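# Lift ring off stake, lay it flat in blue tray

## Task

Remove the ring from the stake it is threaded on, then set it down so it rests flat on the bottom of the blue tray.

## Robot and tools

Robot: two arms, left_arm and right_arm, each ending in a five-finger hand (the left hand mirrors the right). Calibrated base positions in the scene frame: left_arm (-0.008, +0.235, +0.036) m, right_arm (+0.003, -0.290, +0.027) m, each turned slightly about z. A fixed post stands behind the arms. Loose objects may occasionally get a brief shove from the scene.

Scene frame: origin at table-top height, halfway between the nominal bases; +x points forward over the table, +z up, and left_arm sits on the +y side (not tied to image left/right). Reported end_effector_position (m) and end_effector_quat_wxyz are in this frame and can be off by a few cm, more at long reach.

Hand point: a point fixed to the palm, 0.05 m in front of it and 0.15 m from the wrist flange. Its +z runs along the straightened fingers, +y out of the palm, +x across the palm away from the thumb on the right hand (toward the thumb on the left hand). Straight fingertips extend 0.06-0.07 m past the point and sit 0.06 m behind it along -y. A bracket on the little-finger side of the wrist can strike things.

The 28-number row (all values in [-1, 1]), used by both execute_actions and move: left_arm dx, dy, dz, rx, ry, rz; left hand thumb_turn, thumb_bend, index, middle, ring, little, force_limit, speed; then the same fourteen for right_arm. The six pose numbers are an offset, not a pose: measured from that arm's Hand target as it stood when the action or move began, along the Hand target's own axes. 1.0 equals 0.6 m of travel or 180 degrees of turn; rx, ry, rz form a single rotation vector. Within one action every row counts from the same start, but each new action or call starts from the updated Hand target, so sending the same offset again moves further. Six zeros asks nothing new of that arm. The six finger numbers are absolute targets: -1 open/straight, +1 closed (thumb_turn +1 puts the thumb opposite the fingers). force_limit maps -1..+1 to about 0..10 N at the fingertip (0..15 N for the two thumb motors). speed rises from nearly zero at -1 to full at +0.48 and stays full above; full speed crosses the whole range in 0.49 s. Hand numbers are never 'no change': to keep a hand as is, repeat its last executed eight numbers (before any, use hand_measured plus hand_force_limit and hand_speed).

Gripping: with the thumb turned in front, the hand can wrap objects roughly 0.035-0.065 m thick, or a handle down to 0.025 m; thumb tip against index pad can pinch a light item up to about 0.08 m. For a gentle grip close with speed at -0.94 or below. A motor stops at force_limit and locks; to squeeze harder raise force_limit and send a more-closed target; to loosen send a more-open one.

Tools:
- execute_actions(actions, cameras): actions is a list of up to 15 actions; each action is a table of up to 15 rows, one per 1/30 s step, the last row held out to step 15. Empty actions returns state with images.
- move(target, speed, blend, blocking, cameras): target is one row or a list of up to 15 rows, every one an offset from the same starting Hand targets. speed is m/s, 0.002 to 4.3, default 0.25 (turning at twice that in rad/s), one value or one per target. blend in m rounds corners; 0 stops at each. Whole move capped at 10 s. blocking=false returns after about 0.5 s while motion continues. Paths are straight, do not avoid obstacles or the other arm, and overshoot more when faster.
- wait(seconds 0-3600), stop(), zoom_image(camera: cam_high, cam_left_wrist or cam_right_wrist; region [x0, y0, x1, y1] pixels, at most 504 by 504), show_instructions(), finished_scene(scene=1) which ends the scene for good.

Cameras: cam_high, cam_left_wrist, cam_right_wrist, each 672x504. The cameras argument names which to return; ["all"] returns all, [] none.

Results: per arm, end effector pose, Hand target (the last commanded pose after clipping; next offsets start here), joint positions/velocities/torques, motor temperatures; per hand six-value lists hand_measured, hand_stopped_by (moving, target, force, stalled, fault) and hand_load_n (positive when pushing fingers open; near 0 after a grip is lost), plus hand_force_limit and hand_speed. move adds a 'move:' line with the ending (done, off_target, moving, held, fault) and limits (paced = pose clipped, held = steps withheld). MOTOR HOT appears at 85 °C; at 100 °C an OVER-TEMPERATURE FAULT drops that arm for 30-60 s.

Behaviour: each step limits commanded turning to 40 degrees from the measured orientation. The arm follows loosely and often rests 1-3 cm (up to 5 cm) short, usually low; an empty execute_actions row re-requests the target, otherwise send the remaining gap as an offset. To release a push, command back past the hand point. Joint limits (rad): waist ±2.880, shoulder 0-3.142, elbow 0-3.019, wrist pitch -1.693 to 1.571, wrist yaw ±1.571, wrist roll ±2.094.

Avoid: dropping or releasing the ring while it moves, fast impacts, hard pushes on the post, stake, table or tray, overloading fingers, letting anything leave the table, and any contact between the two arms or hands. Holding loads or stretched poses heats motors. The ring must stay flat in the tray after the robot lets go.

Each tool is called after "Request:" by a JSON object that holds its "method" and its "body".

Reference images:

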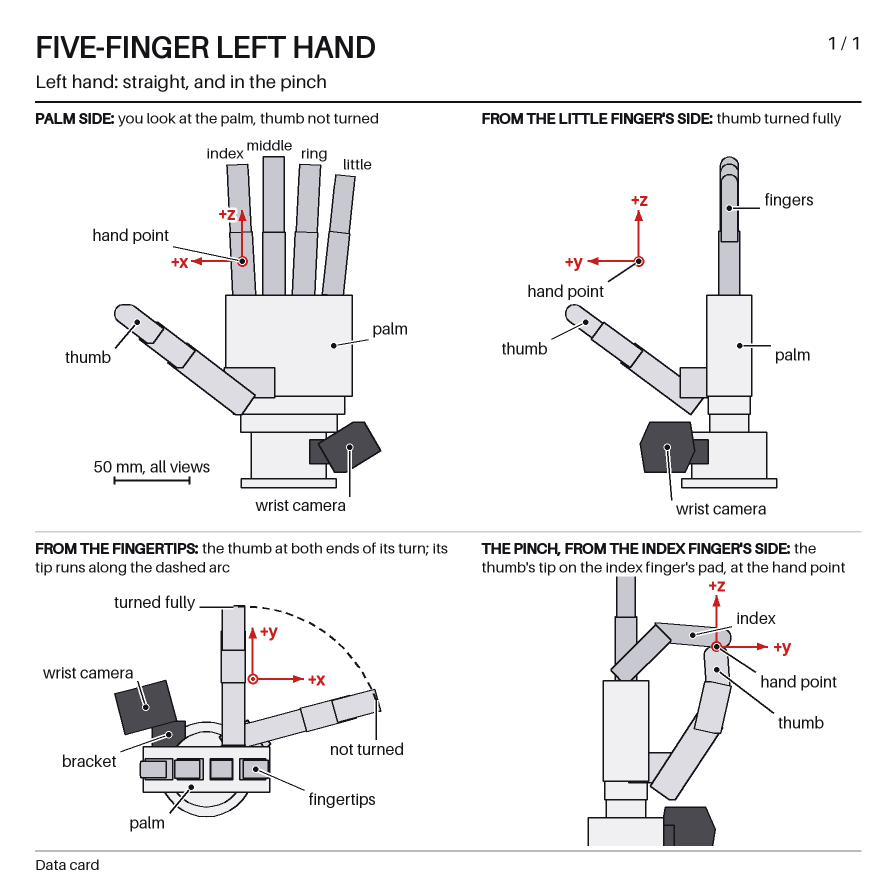

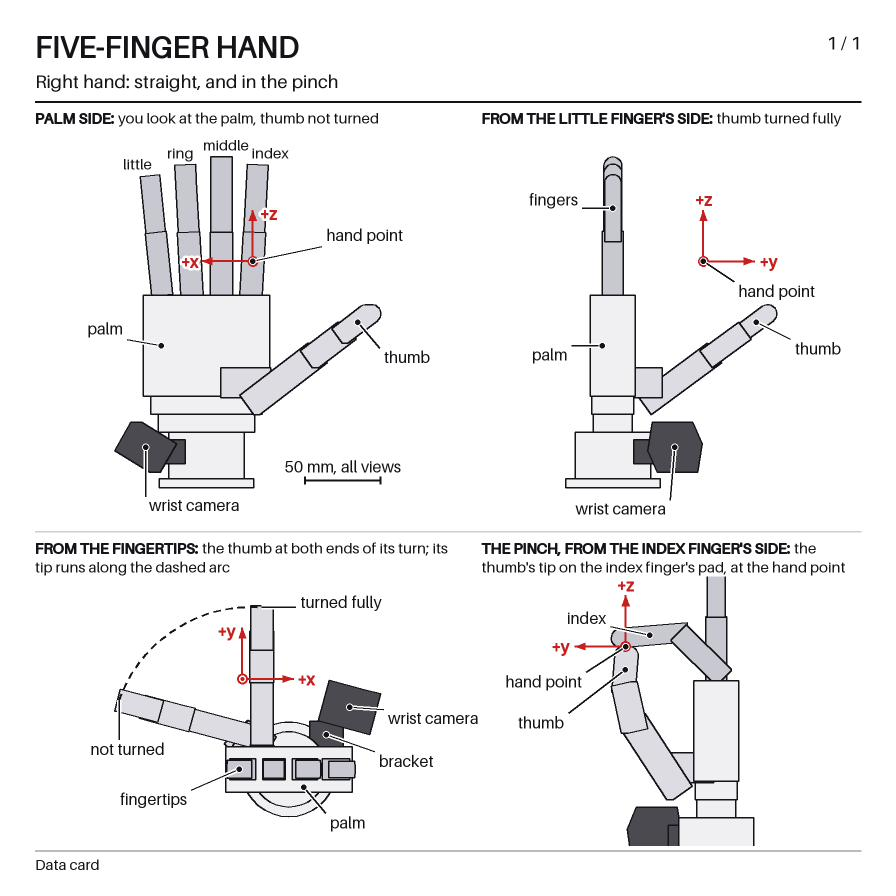

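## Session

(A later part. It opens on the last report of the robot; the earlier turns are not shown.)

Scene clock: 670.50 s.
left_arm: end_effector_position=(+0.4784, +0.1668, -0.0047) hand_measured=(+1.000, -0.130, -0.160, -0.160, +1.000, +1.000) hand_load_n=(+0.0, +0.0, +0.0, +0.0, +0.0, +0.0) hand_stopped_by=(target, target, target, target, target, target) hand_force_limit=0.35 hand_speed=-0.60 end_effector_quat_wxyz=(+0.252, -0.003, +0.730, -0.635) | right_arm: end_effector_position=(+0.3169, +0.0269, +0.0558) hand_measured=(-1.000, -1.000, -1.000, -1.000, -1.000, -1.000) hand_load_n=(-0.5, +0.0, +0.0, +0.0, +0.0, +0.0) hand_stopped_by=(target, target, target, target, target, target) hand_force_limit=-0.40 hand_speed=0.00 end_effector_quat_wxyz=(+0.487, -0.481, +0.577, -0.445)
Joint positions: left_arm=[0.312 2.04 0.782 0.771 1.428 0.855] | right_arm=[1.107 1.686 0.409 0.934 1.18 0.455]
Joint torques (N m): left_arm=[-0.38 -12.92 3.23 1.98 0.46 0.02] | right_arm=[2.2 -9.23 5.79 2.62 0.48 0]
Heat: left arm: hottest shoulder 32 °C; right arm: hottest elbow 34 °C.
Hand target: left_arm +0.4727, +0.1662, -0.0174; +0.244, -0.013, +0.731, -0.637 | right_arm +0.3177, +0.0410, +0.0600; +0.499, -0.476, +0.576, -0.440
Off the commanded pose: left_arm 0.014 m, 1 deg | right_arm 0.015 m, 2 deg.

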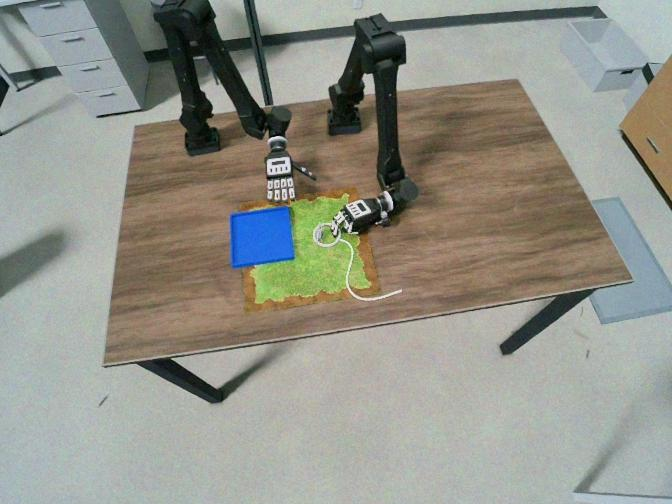

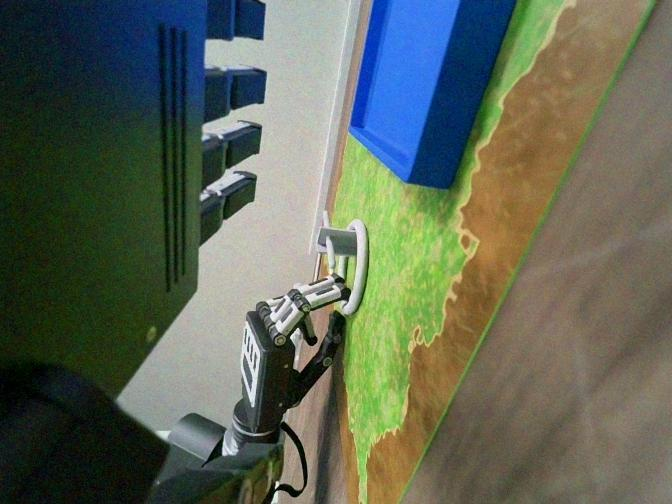

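Request:
{"method": "execute_actions", "body": {"actions": [[[-0.0113,-0.0344,-0.0025,0,0,0,1,-0.13,-0.16,-0.16,1,1,0.1,-0.5,0,0,0,0,0,0,-1,-1,-1,-1,-1,-1,-0.4,0]],[[0,0,0,0,0,0,1,-0.13,-0.16,-0.16,1,1,0.35,-0.6,0,0,0,0,0,0,-1,-1,-1,-1,-1,-1,-0.4,0]]], "cameras": []}}

Scene clock: 672.23 s.
left_arm: end_effector_position=(+0.4768, +0.1664, +0.0067) hand_measured=(+1.000, -0.130, -0.160, -0.160, +1.000, +1.000) hand_load_n=(+0.0, +0.0, +0.0, +0.0, +0.0, +0.0) hand_stopped_by=(target, target, target, target, target, target) hand_force_limit=0.35 hand_speed=-0.60 end_effector_quat_wxyz=(+0.252, -0.004, +0.730, -0.635) | right_arm: end_effector_position=(+0.3169, +0.0269, +0.0558) hand_measured=(-1.000, -1.000, -1.000, -1.000, -1.000, -1.000) hand_load_n=(+0.0, +0.0, +0.0, +0.0, +0.0, +0.0) hand_stopped_by=(target, target, target, target, target, target) hand_force_limit=-0.40 hand_speed=0.00 end_effector_quat_wxyz=(+0.487, -0.481, +0.577, -0.445)
Joint positions: left_arm=[0.312 2.004 0.772 0.747 1.427 0.852] | right_arm=[1.107 1.686 0.409 0.934 1.18 0.455]
Joint torques (N m): left_arm=[-0.26 -15.27 3.38 1.07 0.47 -0.04] | right_arm=[3.02 -9.52 6.08 2.69 0.54 0.06]
Heat: left arm: hottest shoulder 32 °C; right arm: hottest elbow 34 °C.
Hand target: left_arm +0.4723, +0.1660, +0.0044; +0.244, -0.013, +0.731, -0.637 | right_arm +0.3177, +0.0410, +0.0600; +0.499, -0.476, +0.576, -0.440
Off the commanded pose: left_arm 0.005 m, 1 deg | right_arm 0.015 m, 2 deg.

Request:
{"method": "execute_actions", "body": {"actions": [[[0.0103,-0.0034,-0.0044,0,0,0,1,-0.13,-0.16,-0.16,1,1,0.1,-0.5,0,0,0,0,0,0,-1,-1,-1,-1,-1,-1,-0.4,0]],[[0,0,0,0,0,0,1,-0.13,-0.16,-0.16,1,1,0.35,-0.6,0,0,0,0,0,0,-1,-1,-1,-1,-1,-1,-0.4,0]]], "cameras": []}}

Request:
{"method": "execute_actions", "body": {"actions": [[[0.0113,0.0344,0.0025,0,0,0,1,-0.13,-0.16,-0.16,1,1,0.1,-0.5,0,0,0,0,0,0,-1,-1,-1,-1,-1,-1,-0.4,0]],[[0,0,0,0,0,0,1,-0.13,-0.16,-0.16,1,1,0.35,-0.6,0,0,0,0,0,0,-1,-1,-1,-1,-1,-1,-0.4,0]]], "cameras": ["cam_high","cam_right_wrist"]}}

Request:
{"method": "zoom_image", "body": {"camera": "cam_right_wrist", "region": [310, 220, 410, 340]}}

Request:
{"method": "zoom_image", "body": {"camera": "cam_high", "region": [305, 215, 355, 265]}}

Scene clock: 674.03 s.
left_arm: end_effector_position=(+0.4685, +0.1642, +0.0042) hand_measured=(+1.000, -0.130, -0.160, -0.160, +1.000, +1.000) hand_load_n=(+0.5, +0.0, +0.0, +0.5, +0.0, +0.0) hand_stopped_by=(target, target, target, target, target, target) hand_force_limit=0.35 hand_speed=-0.60 end_effector_quat_wxyz=(+0.245, -0.010, +0.731, -0.637) | right_arm: end_effector_position=(+0.3169, +0.0269, +0.0558) hand_measured=(-1.000, -1.000, -1.000, -1.000, -1.000, -1.000) hand_load_n=(+0.0, +0.0, +0.0, +0.0, +0.0, +0.0) hand_stopped_by=(target, target, target, target, target, target) hand_force_limit=-0.40 hand_speed=0.00 end_effector_quat_wxyz=(+0.487, -0.481, +0.577, -0.445)
Joint positions: left_arm=[0.312 2 0.754 0.744 1.428 0.852] | right_arm=[1.107 1.686 0.409 0.934 1.18 0.455]
Joint torques (N m): left_arm=[0.32 -15.38 3.18 1.02 0.66 0.08] | right_arm=[2.14 -9.58 6.15 2.56 0.5 0.02]
Heat: left arm: hottest shoulder 32 °C; right arm: hottest elbow 34 °C.
Hand target: left_arm +0.4652, +0.1660, +0.0043; +0.244, -0.013, +0.731, -0.637 | right_arm +0.3177, +0.0410, +0.0600; +0.499, -0.476, +0.576, -0.440
Off the commanded pose: left_arm 0.004 m, 0 deg | right_arm 0.015 m, 2 deg.

Scene clock: 675.23 s.
left_arm: end_effector_position=(+0.4662, +0.1634, -0.0063) hand_measured=(+1.000, -0.130, -0.160, -0.160, +1.000, +1.000) hand_load_n=(+0.0, -1.0, +0.0, +0.0, +0.0, +0.0) hand_stopped_by=(target, target, target, target, target, target) hand_force_limit=0.35 hand_speed=-0.60 end_effector_quat_wxyz=(+0.245, -0.007, +0.730, -0.638) | right_arm: end_effector_position=(+0.3169, +0.0269, +0.0558) hand_measured=(-1.000, -1.000, -1.000, -1.000, -1.000, -1.000) hand_load_n=(-0.5, +0.0, +0.0, +0.0, +0.0, +0.0) hand_stopped_by=(target, target, target, target, target, target) hand_force_limit=-0.40 hand_speed=0.00 end_effector_quat_wxyz=(+0.487, -0.481, +0.577, -0.445)
Joint positions: left_arm=[0.312 2.031 0.754 0.77 1.433 0.86] | right_arm=[1.107 1.686 0.409 0.934 1.18 0.455]
Joint torques (N m): left_arm=[0.21 -12.92 3.99 1.94 0.41 0.1] | right_arm=[2.14 -9.76 6.11 2.77 0.53 0.02]
Heat: left arm: hottest shoulder 32 °C; right arm: hottest elbow 34 °C.
Hand target: left_arm +0.4658, +0.1663, -0.0174; +0.244, -0.013, +0.731, -0.637 | right_arm +0.3177, +0.0410, +0.0600; +0.499, -0.476, +0.576, -0.440
Off the commanded pose: left_arm 0.011 m, 1 deg | right_arm 0.015 m, 2 deg.

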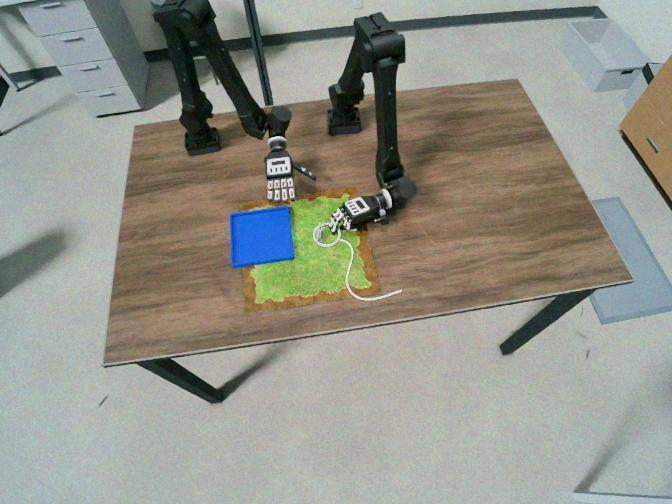

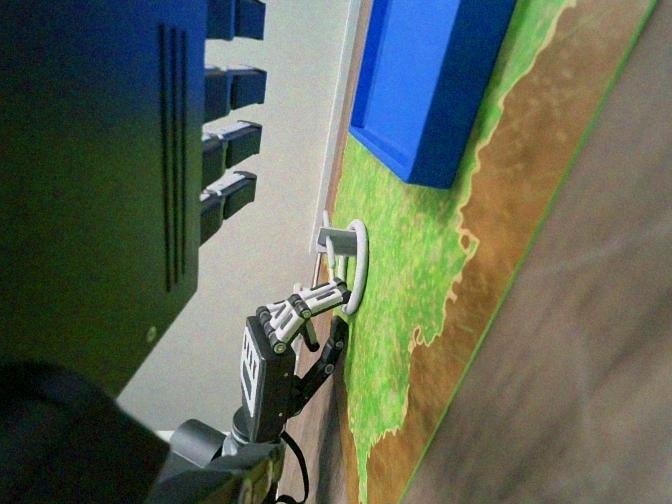

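Scaled by 4.200 from the camera's image (finer frame: 960x720).

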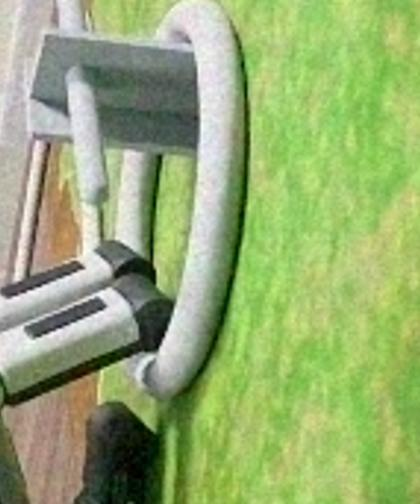

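Scaled by 10.080 from the camera's image (finer frame: 960x720).

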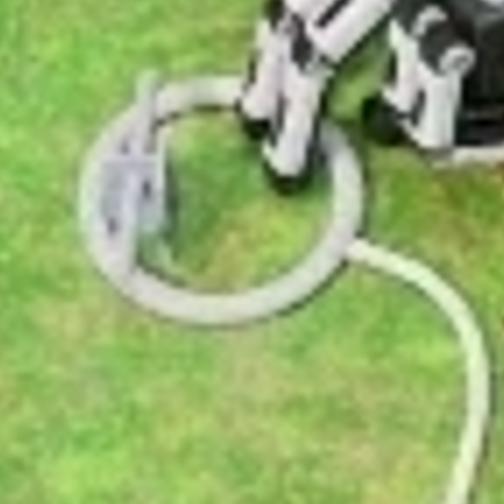

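Request:
{"method": "execute_actions", "body": {"actions": []}}

Request:
{"method": "zoom_image", "body": {"camera": "cam_high", "region": [305, 215, 355, 265]}}

Request:
{"method": "zoom_image", "body": {"camera": "cam_right_wrist", "region": [310, 220, 410, 340]}}

Scene clock: 678.33 s.
left_arm: end_effector_position=(+0.4662, +0.1634, -0.0063) hand_measured=(+1.000, -0.130, -0.160, -0.160, +1.000, +1.000) hand_load_n=(+0.0, -1.0, +0.0, +0.0, +0.0, +0.0) hand_stopped_by=(target, target, target, target, target, target) hand_force_limit=0.35 hand_speed=-0.60 end_effector_quat_wxyz=(+0.245, -0.007, +0.730, -0.638) | right_arm: end_effector_position=(+0.3169, +0.0269, +0.0558) hand_measured=(-1.000, -1.000, -1.000, -1.000, -1.000, -1.000) hand_load_n=(+0.0, +0.0, +0.0, +0.0, -0.5, +0.0) hand_stopped_by=(target, target, target, target, target, target) hand_force_limit=-0.40 hand_speed=0.00 end_effector_quat_wxyz=(+0.487, -0.481, +0.577, -0.445)
Joint positions: left_arm=[0.312 2.031 0.754 0.77 1.433 0.86] | right_arm=[1.107 1.686 0.409 0.934 1.18 0.455]
Joint velocities: within noise
Joint torques (N m): left_arm=[0.21 -12.69 3.97 1.91 0.43 0.1] | right_arm=[3.49 -9.05 6.19 2.52 0.5 0.03]
Motor temperatures (°C): left_arm=[28 32 29 28 30 25] | right_arm=[28 33 34 29 28 28]
Heat: left arm: hottest shoulder 32 °C; right arm: hottest elbow 34 °C.
Hand target: left_arm +0.4658, +0.1663, -0.0174; +0.244, -0.013, +0.731, -0.637 | right_arm +0.3177, +0.0410, +0.0600; +0.499, -0.476, +0.576, -0.440
Off the commanded pose: left_arm 0.011 m, 1 deg | right_arm 0.015 m, 2 deg.

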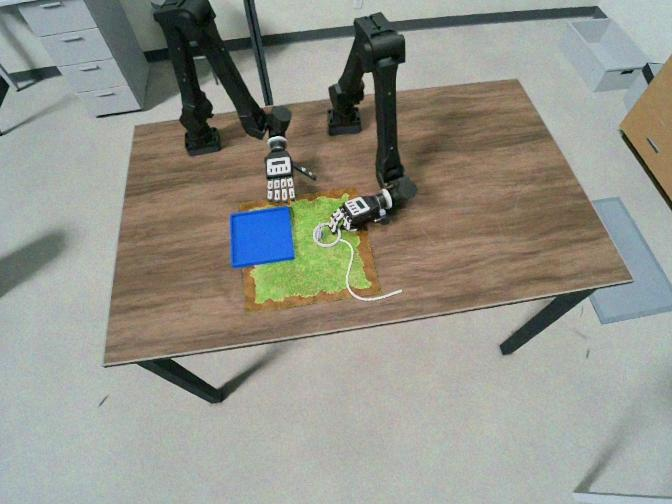

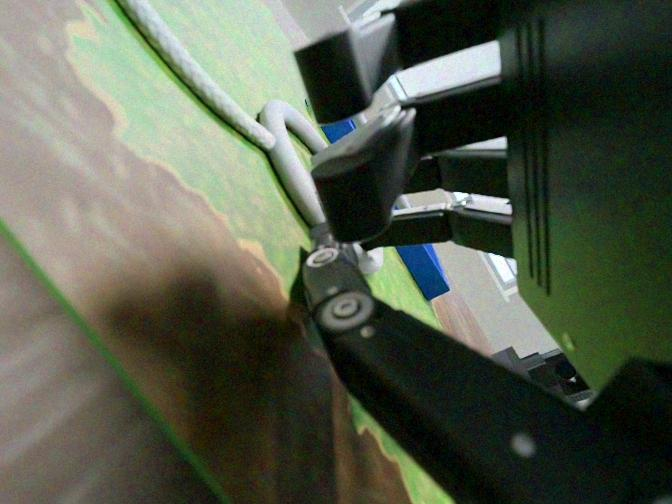

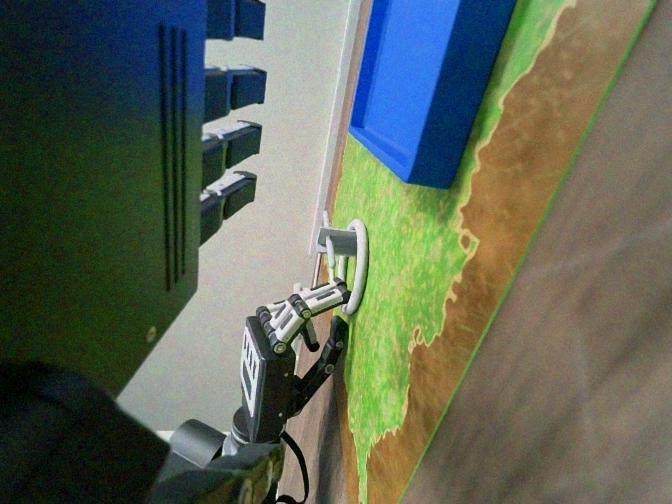

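Scaled by 10.080 from the camera's image (finer frame: 960x720).

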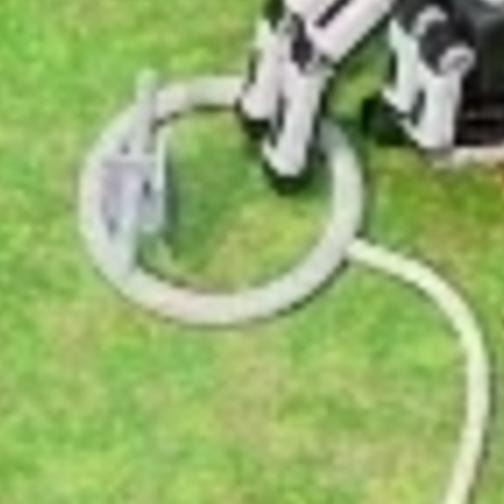

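Scaled by 4.200 from the camera's image (finer frame: 960x720).

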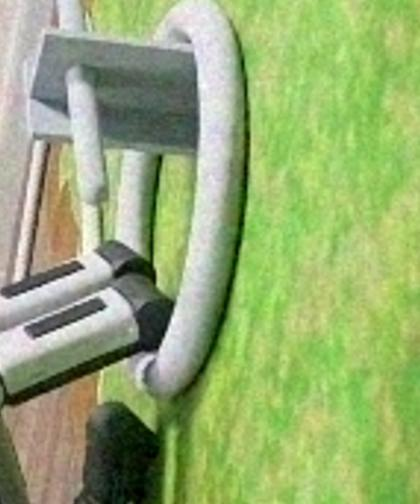

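Request:
{"method": "move", "body": {"target": [-0.0220, 0.0, 0.0, 0, 0, 0, 1, -0.15, -0.16, -0.16, 1, 1, 0.35, -0.6, 0, 0, 0, 0, 0, 0, -1, -1, -1, -1, -1, -1, -0.4, 0], "speed": 0.05}}

Scene clock: 682.67 s.
left_arm: end_effector_position=(+0.4733, +0.1652, -0.0037) hand_measured=(+1.000, -0.150, -0.160, -0.160, +1.000, +1.000) hand_load_n=(+0.0, +0.0, +0.0, +0.0, +0.0, +0.0) hand_stopped_by=(target, target, target, target, target, target) hand_force_limit=0.35 hand_speed=-0.60 end_effector_quat_wxyz=(+0.246, -0.005, +0.730, -0.638) | right_arm: end_effector_position=(+0.3169, +0.0269, +0.0558) hand_measured=(-1.000, -1.000, -1.000, -1.000, -1.000, -1.000) hand_load_n=(+0.0, +0.0, +0.0, +0.0, +0.0, +0.0) hand_stopped_by=(target, target, target, target, target, target) hand_force_limit=-0.40 hand_speed=0.00 end_effector_quat_wxyz=(+0.487, -0.481, +0.577, -0.445)
Joint positions: left_arm=[0.312 2.031 0.773 0.755 1.434 0.86] | right_arm=[1.107 1.686 0.409 0.934 1.18 0.455]
Joint torques (N m): left_arm=[0.5 -13.04 5.19 1.05 0.49 0.09] | right_arm=[2.43 -8.76 6 2.76 0.51 0.04]
Heat: left arm: hottest shoulder 32 °C; right arm: hottest elbow 34 °C.
Hand target: left_arm +0.4774, +0.1706, -0.0130; +0.244, -0.013, +0.731, -0.637 | right_arm +0.3177, +0.0410, +0.0600; +0.499, -0.476, +0.576, -0.440
Off the commanded pose: left_arm 0.011 m, 1 deg | right_arm 0.015 m, 2 deg.
move: off_target (left_arm)

Request:
{"method": "move", "body": {"target": [0.0, 0.005, 0.0330, 0, 0, 0, 1, -0.15, -0.1, -0.1, 1, 1, -0.5, -0.9, 0, 0, 0, 0, 0, 0, -1, -1, -1, -1, -1, -1, -0.4, 0], "speed": 0.03}}

Request:
{"method": "execute_actions", "body": {"actions": [], "cameras": ["cam_high","cam_right_wrist"]}}

Request:
{"method": "zoom_image", "body": {"camera": "cam_high", "region": [305, 215, 355, 265]}}

Request:
{"method": "zoom_image", "body": {"camera": "cam_right_wrist", "region": [310, 220, 410, 340]}}

Scene clock: 685.00 s.
left_arm: end_effector_position=(+0.4846, +0.1589, -0.0038) hand_measured=(+1.000, -0.150, -0.100, -0.100, +1.000, +1.000) hand_load_n=(-0.5, -1.0, +0.0, +0.0, +0.0, +0.0) hand_stopped_by=(target, target, target, target, target, target) hand_force_limit=-0.50 hand_speed=-0.90 end_effector_quat_wxyz=(+0.255, -0.006, +0.731, -0.633) | right_arm: end_effector_position=(+0.3169, +0.0269, +0.0558) hand_measured=(-1.000, -1.000, -1.000, -1.000, -1.000, -1.000) hand_load_n=(-0.5, +0.0, -0.5, +0.0, +0.0, +0.0) hand_stopped_by=(target, target, target, target, target, target) hand_force_limit=-0.40 hand_speed=0.00 end_effector_quat_wxyz=(+0.487, -0.481, +0.577, -0.445)
Joint positions: left_arm=[0.29 2.052 0.783 0.863 1.399 0.775] | right_arm=[1.107 1.686 0.409 0.934 1.18 0.455]
Joint torques (N m): left_arm=[-1.08 -12.28 4.96 1.88 0.23 -0.09] | right_arm=[2.49 -8.76 5.96 2.59 0.47 0.03]
Heat: left arm: hottest shoulder 32 °C; right arm: hottest elbow 34 °C.
Hand target: left_arm +0.4857, +0.1529, -0.0171; +0.244, -0.013, +0.731, -0.637 | right_arm +0.3177, +0.0410, +0.0600; +0.499, -0.476, +0.576, -0.440
Off the commanded pose: left_arm 0.015 m, 2 deg | right_arm 0.015 m, 2 deg.
move: off_target (left_arm)

Scene clock: 685.00 s.
left_arm: end_effector_position=(+0.4846, +0.1589, -0.0038) hand_measured=(+1.000, -0.150, -0.100, -0.100, +1.000, +1.000) hand_load_n=(-0.5, -1.0, +0.0, +0.0, +0.0, +0.0) hand_stopped_by=(target, target, target, target, target, target) hand_force_limit=-0.50 hand_speed=-0.90 end_effector_quat_wxyz=(+0.255, -0.006, +0.731, -0.633) | right_arm: end_effector_position=(+0.3169, +0.0269, +0.0558) hand_measured=(-1.000, -1.000, -1.000, -1.000, -1.000, -1.000) hand_load_n=(-0.5, +0.0, -0.5, +0.0, +0.0, +0.0) hand_stopped_by=(target, target, target, target, target, target) hand_force_limit=-0.40 hand_speed=0.00 end_effector_quat_wxyz=(+0.487, -0.481, +0.577, -0.445)
Joint positions: left_arm=[0.29 2.052 0.783 0.863 1.399 0.775] | right_arm=[1.107 1.686 0.409 0.934 1.18 0.455]
Joint velocities: within noise
Joint torques (N m): left_arm=[-1.08 -12.28 4.96 1.88 0.23 -0.09] | right_arm=[2.49 -8.76 5.96 2.59 0.47 0.03]
Motor temperatures (°C): left_arm=[28 32 29 28 30 25] | right_arm=[28 33 34 29 28 28]
Heat: left arm: hottest shoulder 32 °C; right arm: hottest elbow 34 °C.
Hand target: left_arm +0.4857, +0.1529, -0.0171; +0.244, -0.013, +0.731, -0.637 | right_arm +0.3177, +0.0410, +0.0600; +0.499, -0.476, +0.576, -0.440
Off the commanded pose: left_arm 0.015 m, 2 deg | right_arm 0.015 m, 2 deg.
Images, in order (width x height): cam_high 672x504, cam_right_wrist 672x504.

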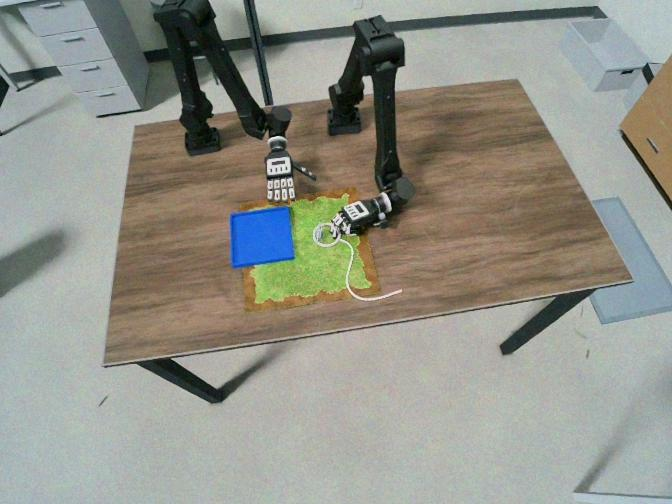

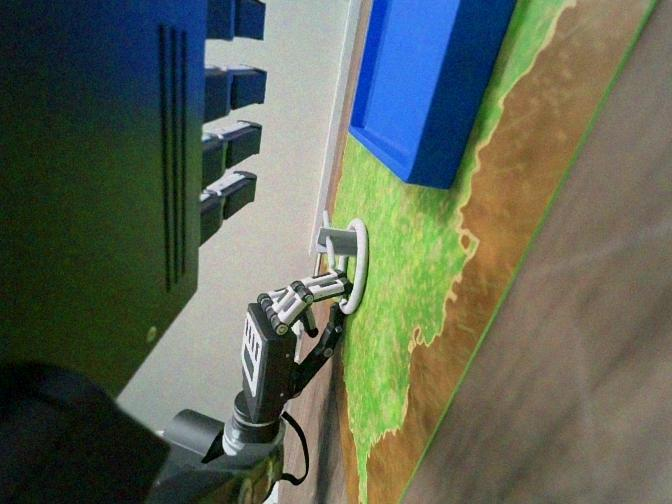

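Scaled by 10.080 from the camera's image (finer frame: 960x720).

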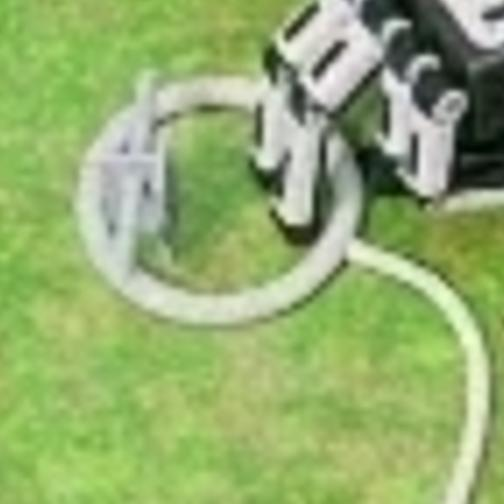

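Scaled by 4.200 from the camera's image (finer frame: 960x720).

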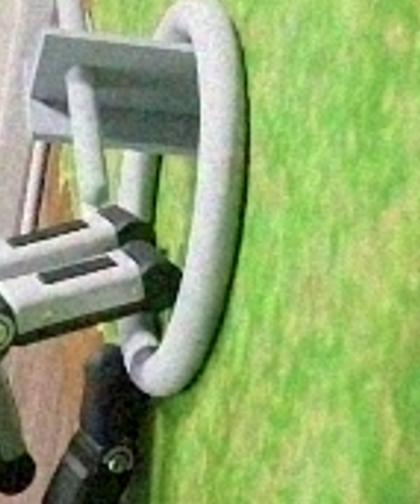

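Request:
{"method": "move", "body": {"target": [[0.0055, -0.0320, -0.0125, 0, 0, 0, 1, -0.15, -0.1, -0.1, 1, 1, -0.5, -0.9, 0, 0, 0, 0, 0, 0, -1, -1, -1, -1, -1, -1, -0.4, 0], [0.0165, -0.0008, -0.0149, 0, 0, 0, 1, -0.15, -0.1, -0.1, 1, 1, -0.5, -0.9, 0, 0, 0, 0, 0, 0, -1, -1, -1, -1, -1, -1, -0.4, 0]], "speed": 0.05}}

Scene clock: 688.10 s.
left_arm: end_effector_position=(+0.4768, +0.1566, -0.0044) hand_measured=(+1.000, -0.148, -0.100, -0.100, +1.000, +1.000) hand_load_n=(-0.5, -1.5, +0.0, +0.0, +0.5, +0.0) hand_stopped_by=(target, target, target, target, target, target) hand_force_limit=-0.50 hand_speed=-0.90 end_effector_quat_wxyz=(+0.249, -0.006, +0.730, -0.637) | right_arm: end_effector_position=(+0.3169, +0.0269, +0.0558) hand_measured=(-1.000, -1.000, -1.000, -1.000, -1.000, -1.000) hand_load_n=(+0.0, +0.0, +0.0, +0.0, +0.0, +0.0) hand_stopped_by=(target, target, target, target, target, target) hand_force_limit=-0.40 hand_speed=0.00 end_effector_quat_wxyz=(+0.487, -0.481, +0.577, -0.445)
Joint positions: left_arm=[0.291 2.048 0.768 0.858 1.41 0.781] | right_arm=[1.107 1.686 0.409 0.934 1.18 0.455]
Joint torques (N m): left_arm=[0.09 -12.45 3.71 1.81 0.42 0.14] | right_arm=[1.85 -8.88 6.01 2.58 0.52 0.06]
Heat: left arm: hottest shoulder 32 °C; right arm: hottest elbow 34 °C.
Hand target: left_arm +0.4735, +0.1579, -0.0194; +0.244, -0.013, +0.731, -0.637 | right_arm +0.3177, +0.0410, +0.0600; +0.499, -0.476, +0.576, -0.440
Off the commanded pose: left_arm 0.015 m, 1 deg | right_arm 0.015 m, 2 deg.
move: off_target (left_arm)

Request:
{"method": "move", "body": {"target": [0.0163, -0.0127, 0.0328, 0, 0, 0, 1, -0.15, -0.1, -0.1, 1, 1, -0.5, -0.9, 0, 0, 0, 0, 0, 0, -1, -1, -1, -1, -1, -1, -0.4, 0], "speed": 0.03, "cameras": ["cam_high","cam_right_wrist"]}}

Request:
{"method": "zoom_image", "body": {"camera": "cam_high", "region": [305, 215, 355, 265]}}

Request:
{"method": "zoom_image", "body": {"camera": "cam_right_wrist", "region": [310, 220, 410, 340]}}

Scene clock: 690.03 s.
left_arm: end_effector_position=(+0.4811, +0.1437, -0.0016) hand_measured=(+1.000, -0.150, -0.100, -0.100, +1.000, +1.000) hand_load_n=(-0.5, -0.5, +0.0, +0.0, +0.0, +0.0) hand_stopped_by=(target, target, target, target, target, target) hand_force_limit=-0.50 hand_speed=-0.90 end_effector_quat_wxyz=(+0.264, -0.001, +0.730, -0.631) | right_arm: end_effector_position=(+0.3169, +0.0269, +0.0558) hand_measured=(-1.000, -1.000, -1.000, -1.000, -1.000, -1.000) hand_load_n=(+0.0, +0.5, +0.0, +0.0, +0.0, +0.0) hand_stopped_by=(target, target, target, target, target, target) hand_force_limit=-0.40 hand_speed=0.00 end_effector_quat_wxyz=(+0.487, -0.481, +0.577, -0.445)
Joint positions: left_arm=[0.258 2.055 0.752 0.984 1.364 0.708] | right_arm=[1.107 1.686 0.409 0.934 1.18 0.455]
Joint torques (N m): left_arm=[-1.14 -12.63 2.51 2.02 0.32 -0.08] | right_arm=[2.73 -9.41 5.97 2.69 0.49 0.03]
Heat: left arm: hottest shoulder 32 °C; right arm: hottest elbow 34 °C.
Hand target: left_arm +0.4701, +0.1350, -0.0169; +0.244, -0.013, +0.731, -0.637 | right_arm +0.3177, +0.0410, +0.0600; +0.499, -0.476, +0.576, -0.440
Off the commanded pose: left_arm 0.021 m, 3 deg | right_arm 0.015 m, 2 deg.
move: off_target (left_arm)

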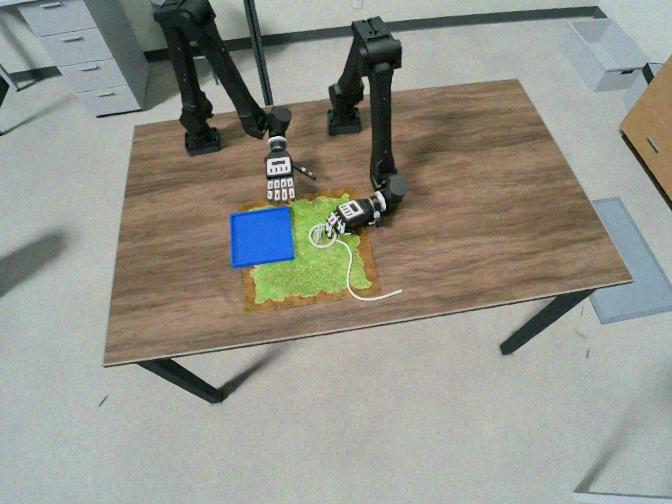

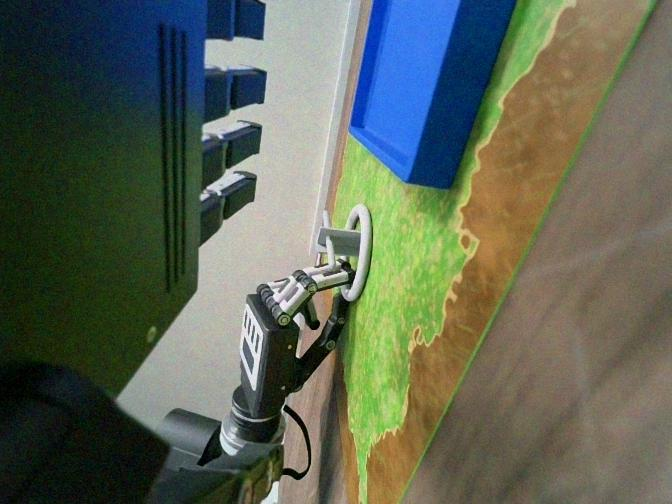

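Scaled by 10.080 from the camera's image (finer frame: 960x720).

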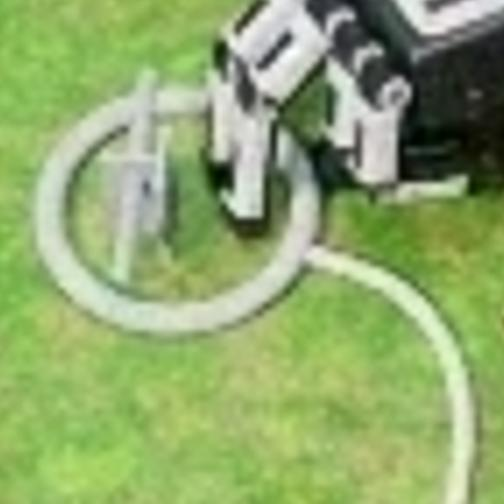

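Scaled by 4.200 from the camera's image (finer frame: 960x720).

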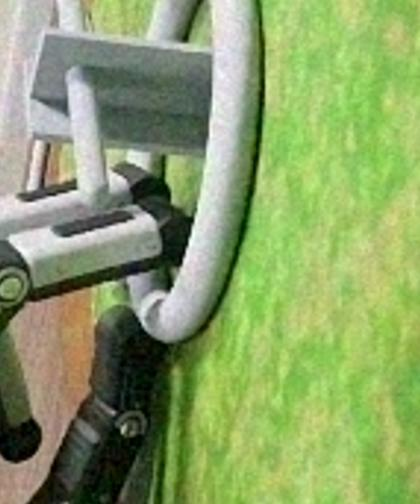

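Request:
{"method": "move", "body": {"target": [[-0.0169, -0.0319, -0.0148, 0, 0, 0, 1, -0.15, -0.1, -0.1, 1, 1, -0.5, -0.9, 0, 0, 0, 0, 0, 0, -1, -1, -1, -1, -1, -1, -0.4, 0], [-0.0017, 0.0066, -0.0089, 0, 0, 0, 1, -0.15, -0.1, -0.1, 1, 1, -0.5, -0.9, 0, 0, 0, 0, 0, 0, -1, -1, -1, -1, -1, -1, -0.4, 0]], "speed": 0.05, "cameras": ["cam_high","cam_right_wrist"]}}

Request:
{"method": "zoom_image", "body": {"camera": "cam_high", "region": [305, 215, 355, 265]}}

Request:
{"method": "zoom_image", "body": {"camera": "cam_right_wrist", "region": [310, 200, 410, 320]}}

Scene clock: 693.83 s.
left_arm: end_effector_position=(+0.4729, +0.1411, -0.0031) hand_measured=(+1.000, -0.148, -0.100, -0.100, +1.000, +1.000) hand_load_n=(+0.5, -2.0, +0.0, +0.0, +0.0, -0.5) hand_stopped_by=(target, target, target, target, target, target) hand_force_limit=-0.50 hand_speed=-0.90 end_effector_quat_wxyz=(+0.252, -0.002, +0.729, -0.636) | right_arm: end_effector_position=(+0.3169, +0.0269, +0.0558) hand_measured=(-1.000, -1.000, -1.000, -1.000, -1.000, -1.000) hand_load_n=(-0.5, +0.0, +0.0, +0.0, +0.0, +0.0) hand_stopped_by=(target, target, target, target, target, target) hand_force_limit=-0.40 hand_speed=0.00 end_effector_quat_wxyz=(+0.487, -0.481, +0.577, -0.445)
Joint positions: left_arm=[0.258 2.053 0.743 0.969 1.381 0.709] | right_arm=[1.107 1.686 0.409 0.934 1.18 0.455]
Joint torques (N m): left_arm=[-0.15 -11.75 3.74 1.88 0.14 0.07] | right_arm=[2.43 -9.35 6 2.7 0.53 0.03]
Heat: left arm: hottest shoulder 32 °C; right arm: hottest elbow 34 °C.
Hand target: left_arm +0.4702, +0.1410, -0.0199; +0.244, -0.013, +0.731, -0.637 | right_arm +0.3177, +0.0410, +0.0600; +0.499, -0.476, +0.576, -0.440
Off the commanded pose: left_arm 0.017 m, 2 deg | right_arm 0.015 m, 2 deg.
move: off_target (left_arm)

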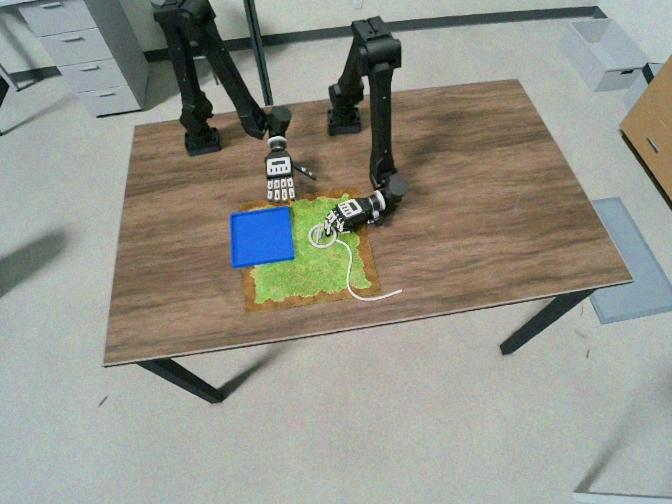

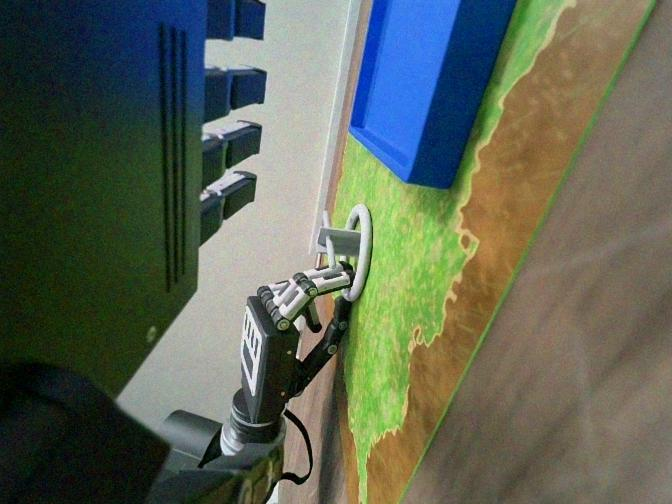

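Scaled by 10.080 from the camera's image (finer frame: 960x720).

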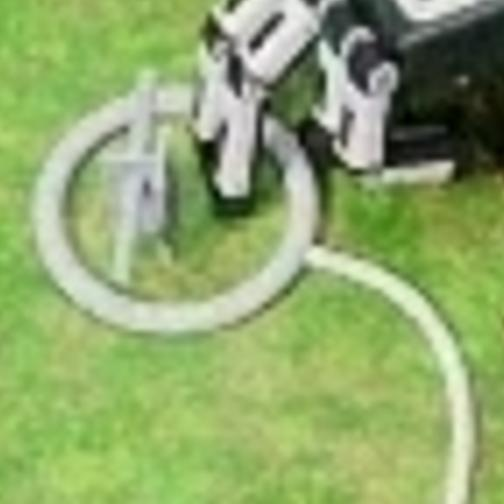

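Scaled by 4.200 from the camera's image (finer frame: 960x720).

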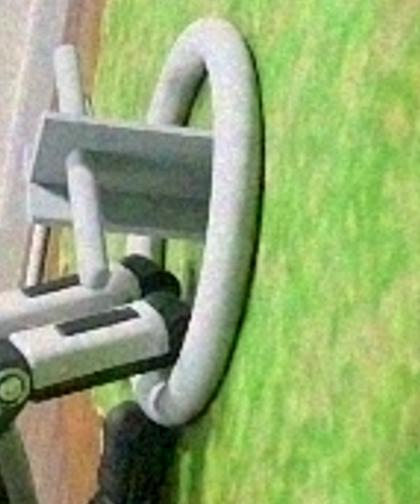

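Request:
{"method": "execute_actions", "body": {"actions": [[[0,0,0,0,0,0,1,-0.15,0.0,0.0,1,1,-0.3,-0.9,0,0,0,0,0,0,-1,-1,-1,-1,-1,-1,-0.4,0]],[[0,0,0,0,0,0,1,-0.15,0.04,0.04,1,1,-0.5,-0.9,0,0,0,0,0,0,-1,-1,-1,-1,-1,-1,-0.4,0]],[[0,0,0,0,0,0,1,-0.15,0.08,0.08,1,1,-0.5,-0.9,0,0,0,0,0,0,-1,-1,-1,-1,-1,-1,-0.4,0]]], "cameras": ["cam_high","cam_right_wrist"]}}

Request:
{"method": "zoom_image", "body": {"camera": "cam_high", "region": [305, 215, 355, 265]}}

Request:
{"method": "zoom_image", "body": {"camera": "cam_right_wrist", "region": [310, 200, 410, 320]}}

Scene clock: 696.73 s.
left_arm: end_effector_position=(+0.4734, +0.1412, -0.0025) hand_measured=(+1.000, -0.150, +0.000, +0.080, +1.000, +1.000) hand_load_n=(+0.0, -0.5, +1.5, +0.5, +0.0, +0.5) hand_stopped_by=(target, target, force, target, target, target) hand_force_limit=-0.50 hand_speed=-0.90 end_effector_quat_wxyz=(+0.254, -0.001, +0.729, -0.636) | right_arm: end_effector_position=(+0.3169, +0.0269, +0.0558) hand_measured=(-1.000, -1.000, -1.000, -1.000, -1.000, -1.000) hand_load_n=(+0.0, +0.0, +0.0, +0.0, +0.0, +0.0) hand_stopped_by=(target, target, target, target, target, target) hand_force_limit=-0.40 hand_speed=0.00 end_effector_quat_wxyz=(+0.487, -0.481, +0.577, -0.445)
Joint positions: left_arm=[0.258 2.053 0.743 0.974 1.381 0.709] | right_arm=[1.107 1.686 0.409 0.934 1.18 0.455]
Joint torques (N m): left_arm=[-0.03 -11.52 3.73 1.76 0.12 0.06] | right_arm=[2.55 -9.47 5.94 2.77 0.52 0.03]
Heat: left arm: hottest shoulder 32 °C; right arm: hottest elbow 34 °C.
Hand target: left_arm +0.4701, +0.1410, -0.0199; +0.244, -0.013, +0.731, -0.637 | right_arm +0.3177, +0.0410, +0.0600; +0.499, -0.476, +0.576, -0.440
Off the commanded pose: left_arm 0.018 m, 2 deg | right_arm 0.015 m, 2 deg.

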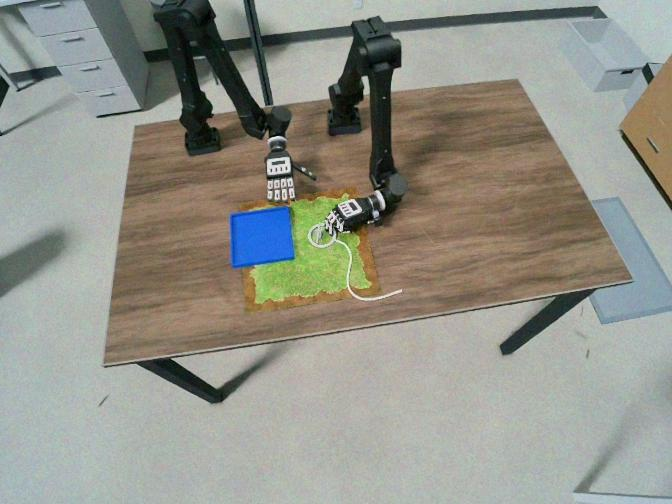

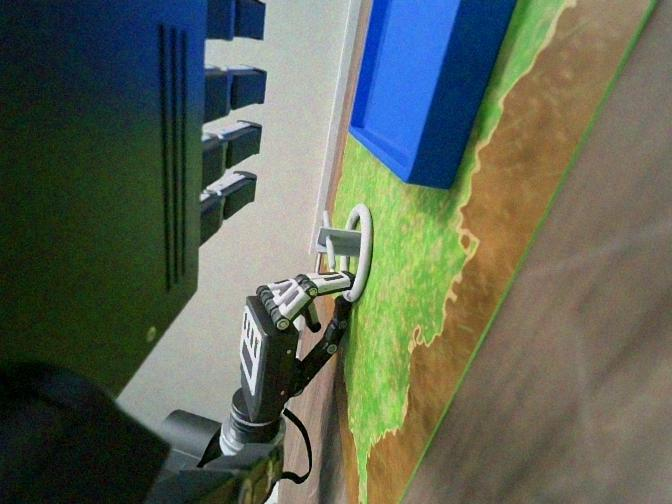

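Scaled by 10.080 from the camera's image (finer frame: 960x720).

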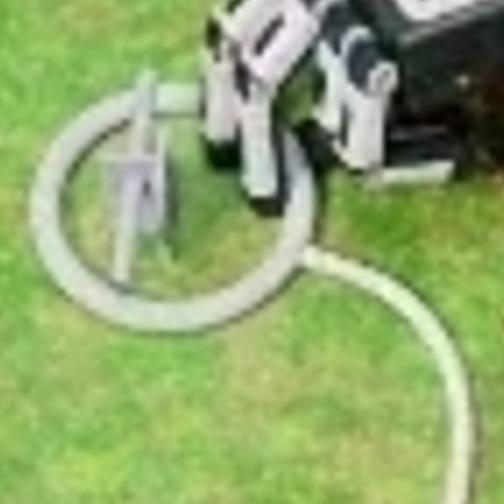

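Scaled by 4.200 from the camera's image (finer frame: 960x720).

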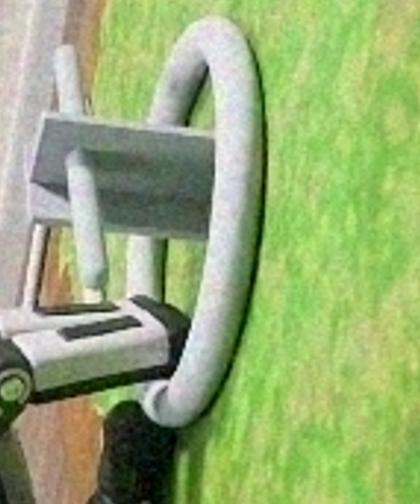

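Request:
{"method": "execute_actions", "body": {"actions": [[[0.0023,-0.0063,0.0005,0,0,0,1,-0.17,-0.01,0.06,1,1,0.1,-0.9,0,0,0,0,0,0,-1,-1,-1,-1,-1,-1,-0.4,0]],[[0,0,0,0,0,0,1,-0.17,0.05,0.062,1,1,0.0,-0.92,0,0,0,0,0,0,-1,-1,-1,-1,-1,-1,-0.4,0]],[[0,0,0,0,0,0,1,-0.17,0.09,0.064,1,1,0.0,-0.92,0,0,0,0,0,0,-1,-1,-1,-1,-1,-1,-0.4,0]]], "cameras": ["cam_high","cam_right_wrist"]}}

Request:
{"method": "zoom_image", "body": {"camera": "cam_high", "region": [305, 215, 355, 265]}}

Request:
{"method": "zoom_image", "body": {"camera": "cam_right_wrist", "region": [310, 200, 410, 320]}}

Scene clock: 699.83 s.
left_arm: end_effector_position=(+0.4739, +0.1413, -0.0021) hand_measured=(+1.000, -0.168, +0.046, +0.064, +1.000, +1.000) hand_load_n=(+0.0, -0.5, +5.0, +0.5, +0.0, +0.0) hand_stopped_by=(target, target, force, target, target, target) hand_force_limit=0.00 hand_speed=-0.92 end_effector_quat_wxyz=(+0.255, +0.001, +0.728, -0.636) | right_arm: end_effector_position=(+0.3169, +0.0269, +0.0558) hand_measured=(-1.000, -1.000, -1.000, -1.000, -1.000, -1.000) hand_load_n=(+0.0, +0.0, +0.0, +0.0, +0.0, +0.0) hand_stopped_by=(target, target, target, target, target, target) hand_force_limit=-0.40 hand_speed=0.00 end_effector_quat_wxyz=(+0.487, -0.481, +0.577, -0.445)
Joint positions: left_arm=[0.258 2.053 0.743 0.979 1.381 0.709] | right_arm=[1.107 1.686 0.409 0.934 1.18 0.455]
Joint torques (N m): left_arm=[-0.26 -12.45 3.02 1.65 0.01 0.01] | right_arm=[2.73 -8.76 6.12 2.48 0.52 0.08]
Heat: left arm: hottest shoulder 32 °C; right arm: hottest elbow 34 °C.
Hand target: left_arm +0.4680, +0.1396, -0.0168; +0.244, -0.013, +0.731, -0.637 | right_arm +0.3177, +0.0410, +0.0600; +0.499, -0.476, +0.576, -0.440
Off the commanded pose: left_arm 0.016 m, 2 deg | right_arm 0.015 m, 2 deg.

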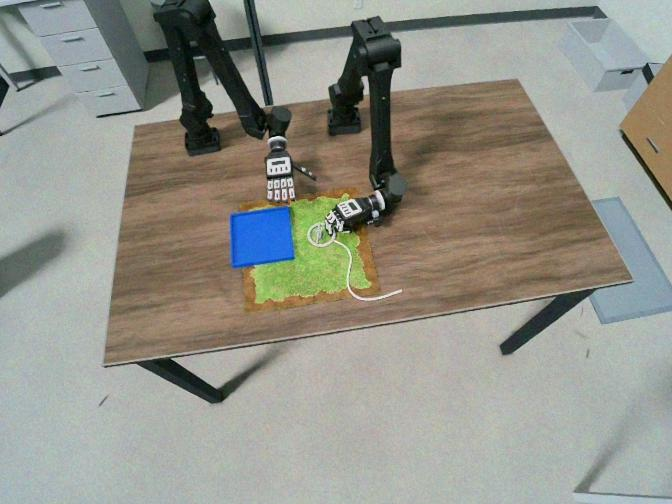

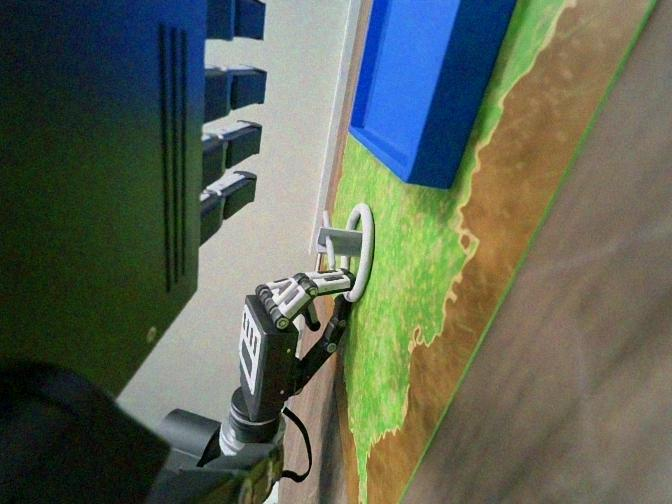

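Scaled by 10.080 from the camera's image (finer frame: 960x720).

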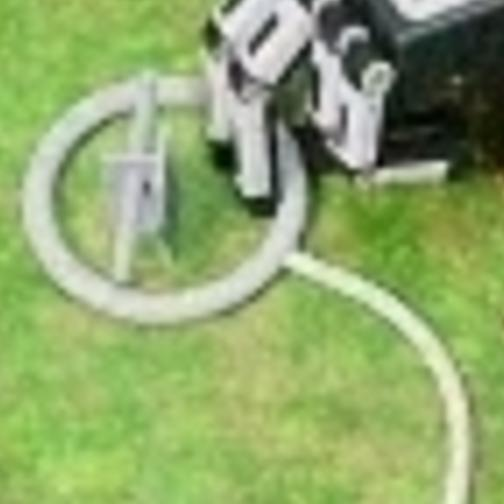

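Scaled by 4.200 from the camera's image (finer frame: 960x720).

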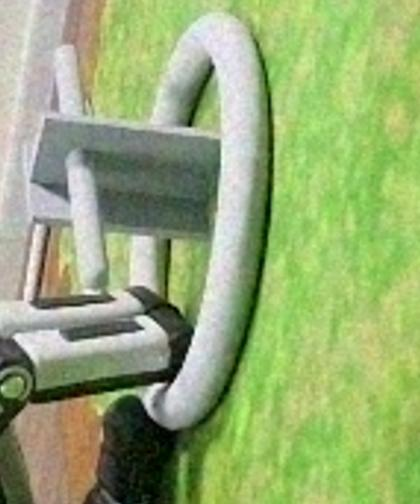

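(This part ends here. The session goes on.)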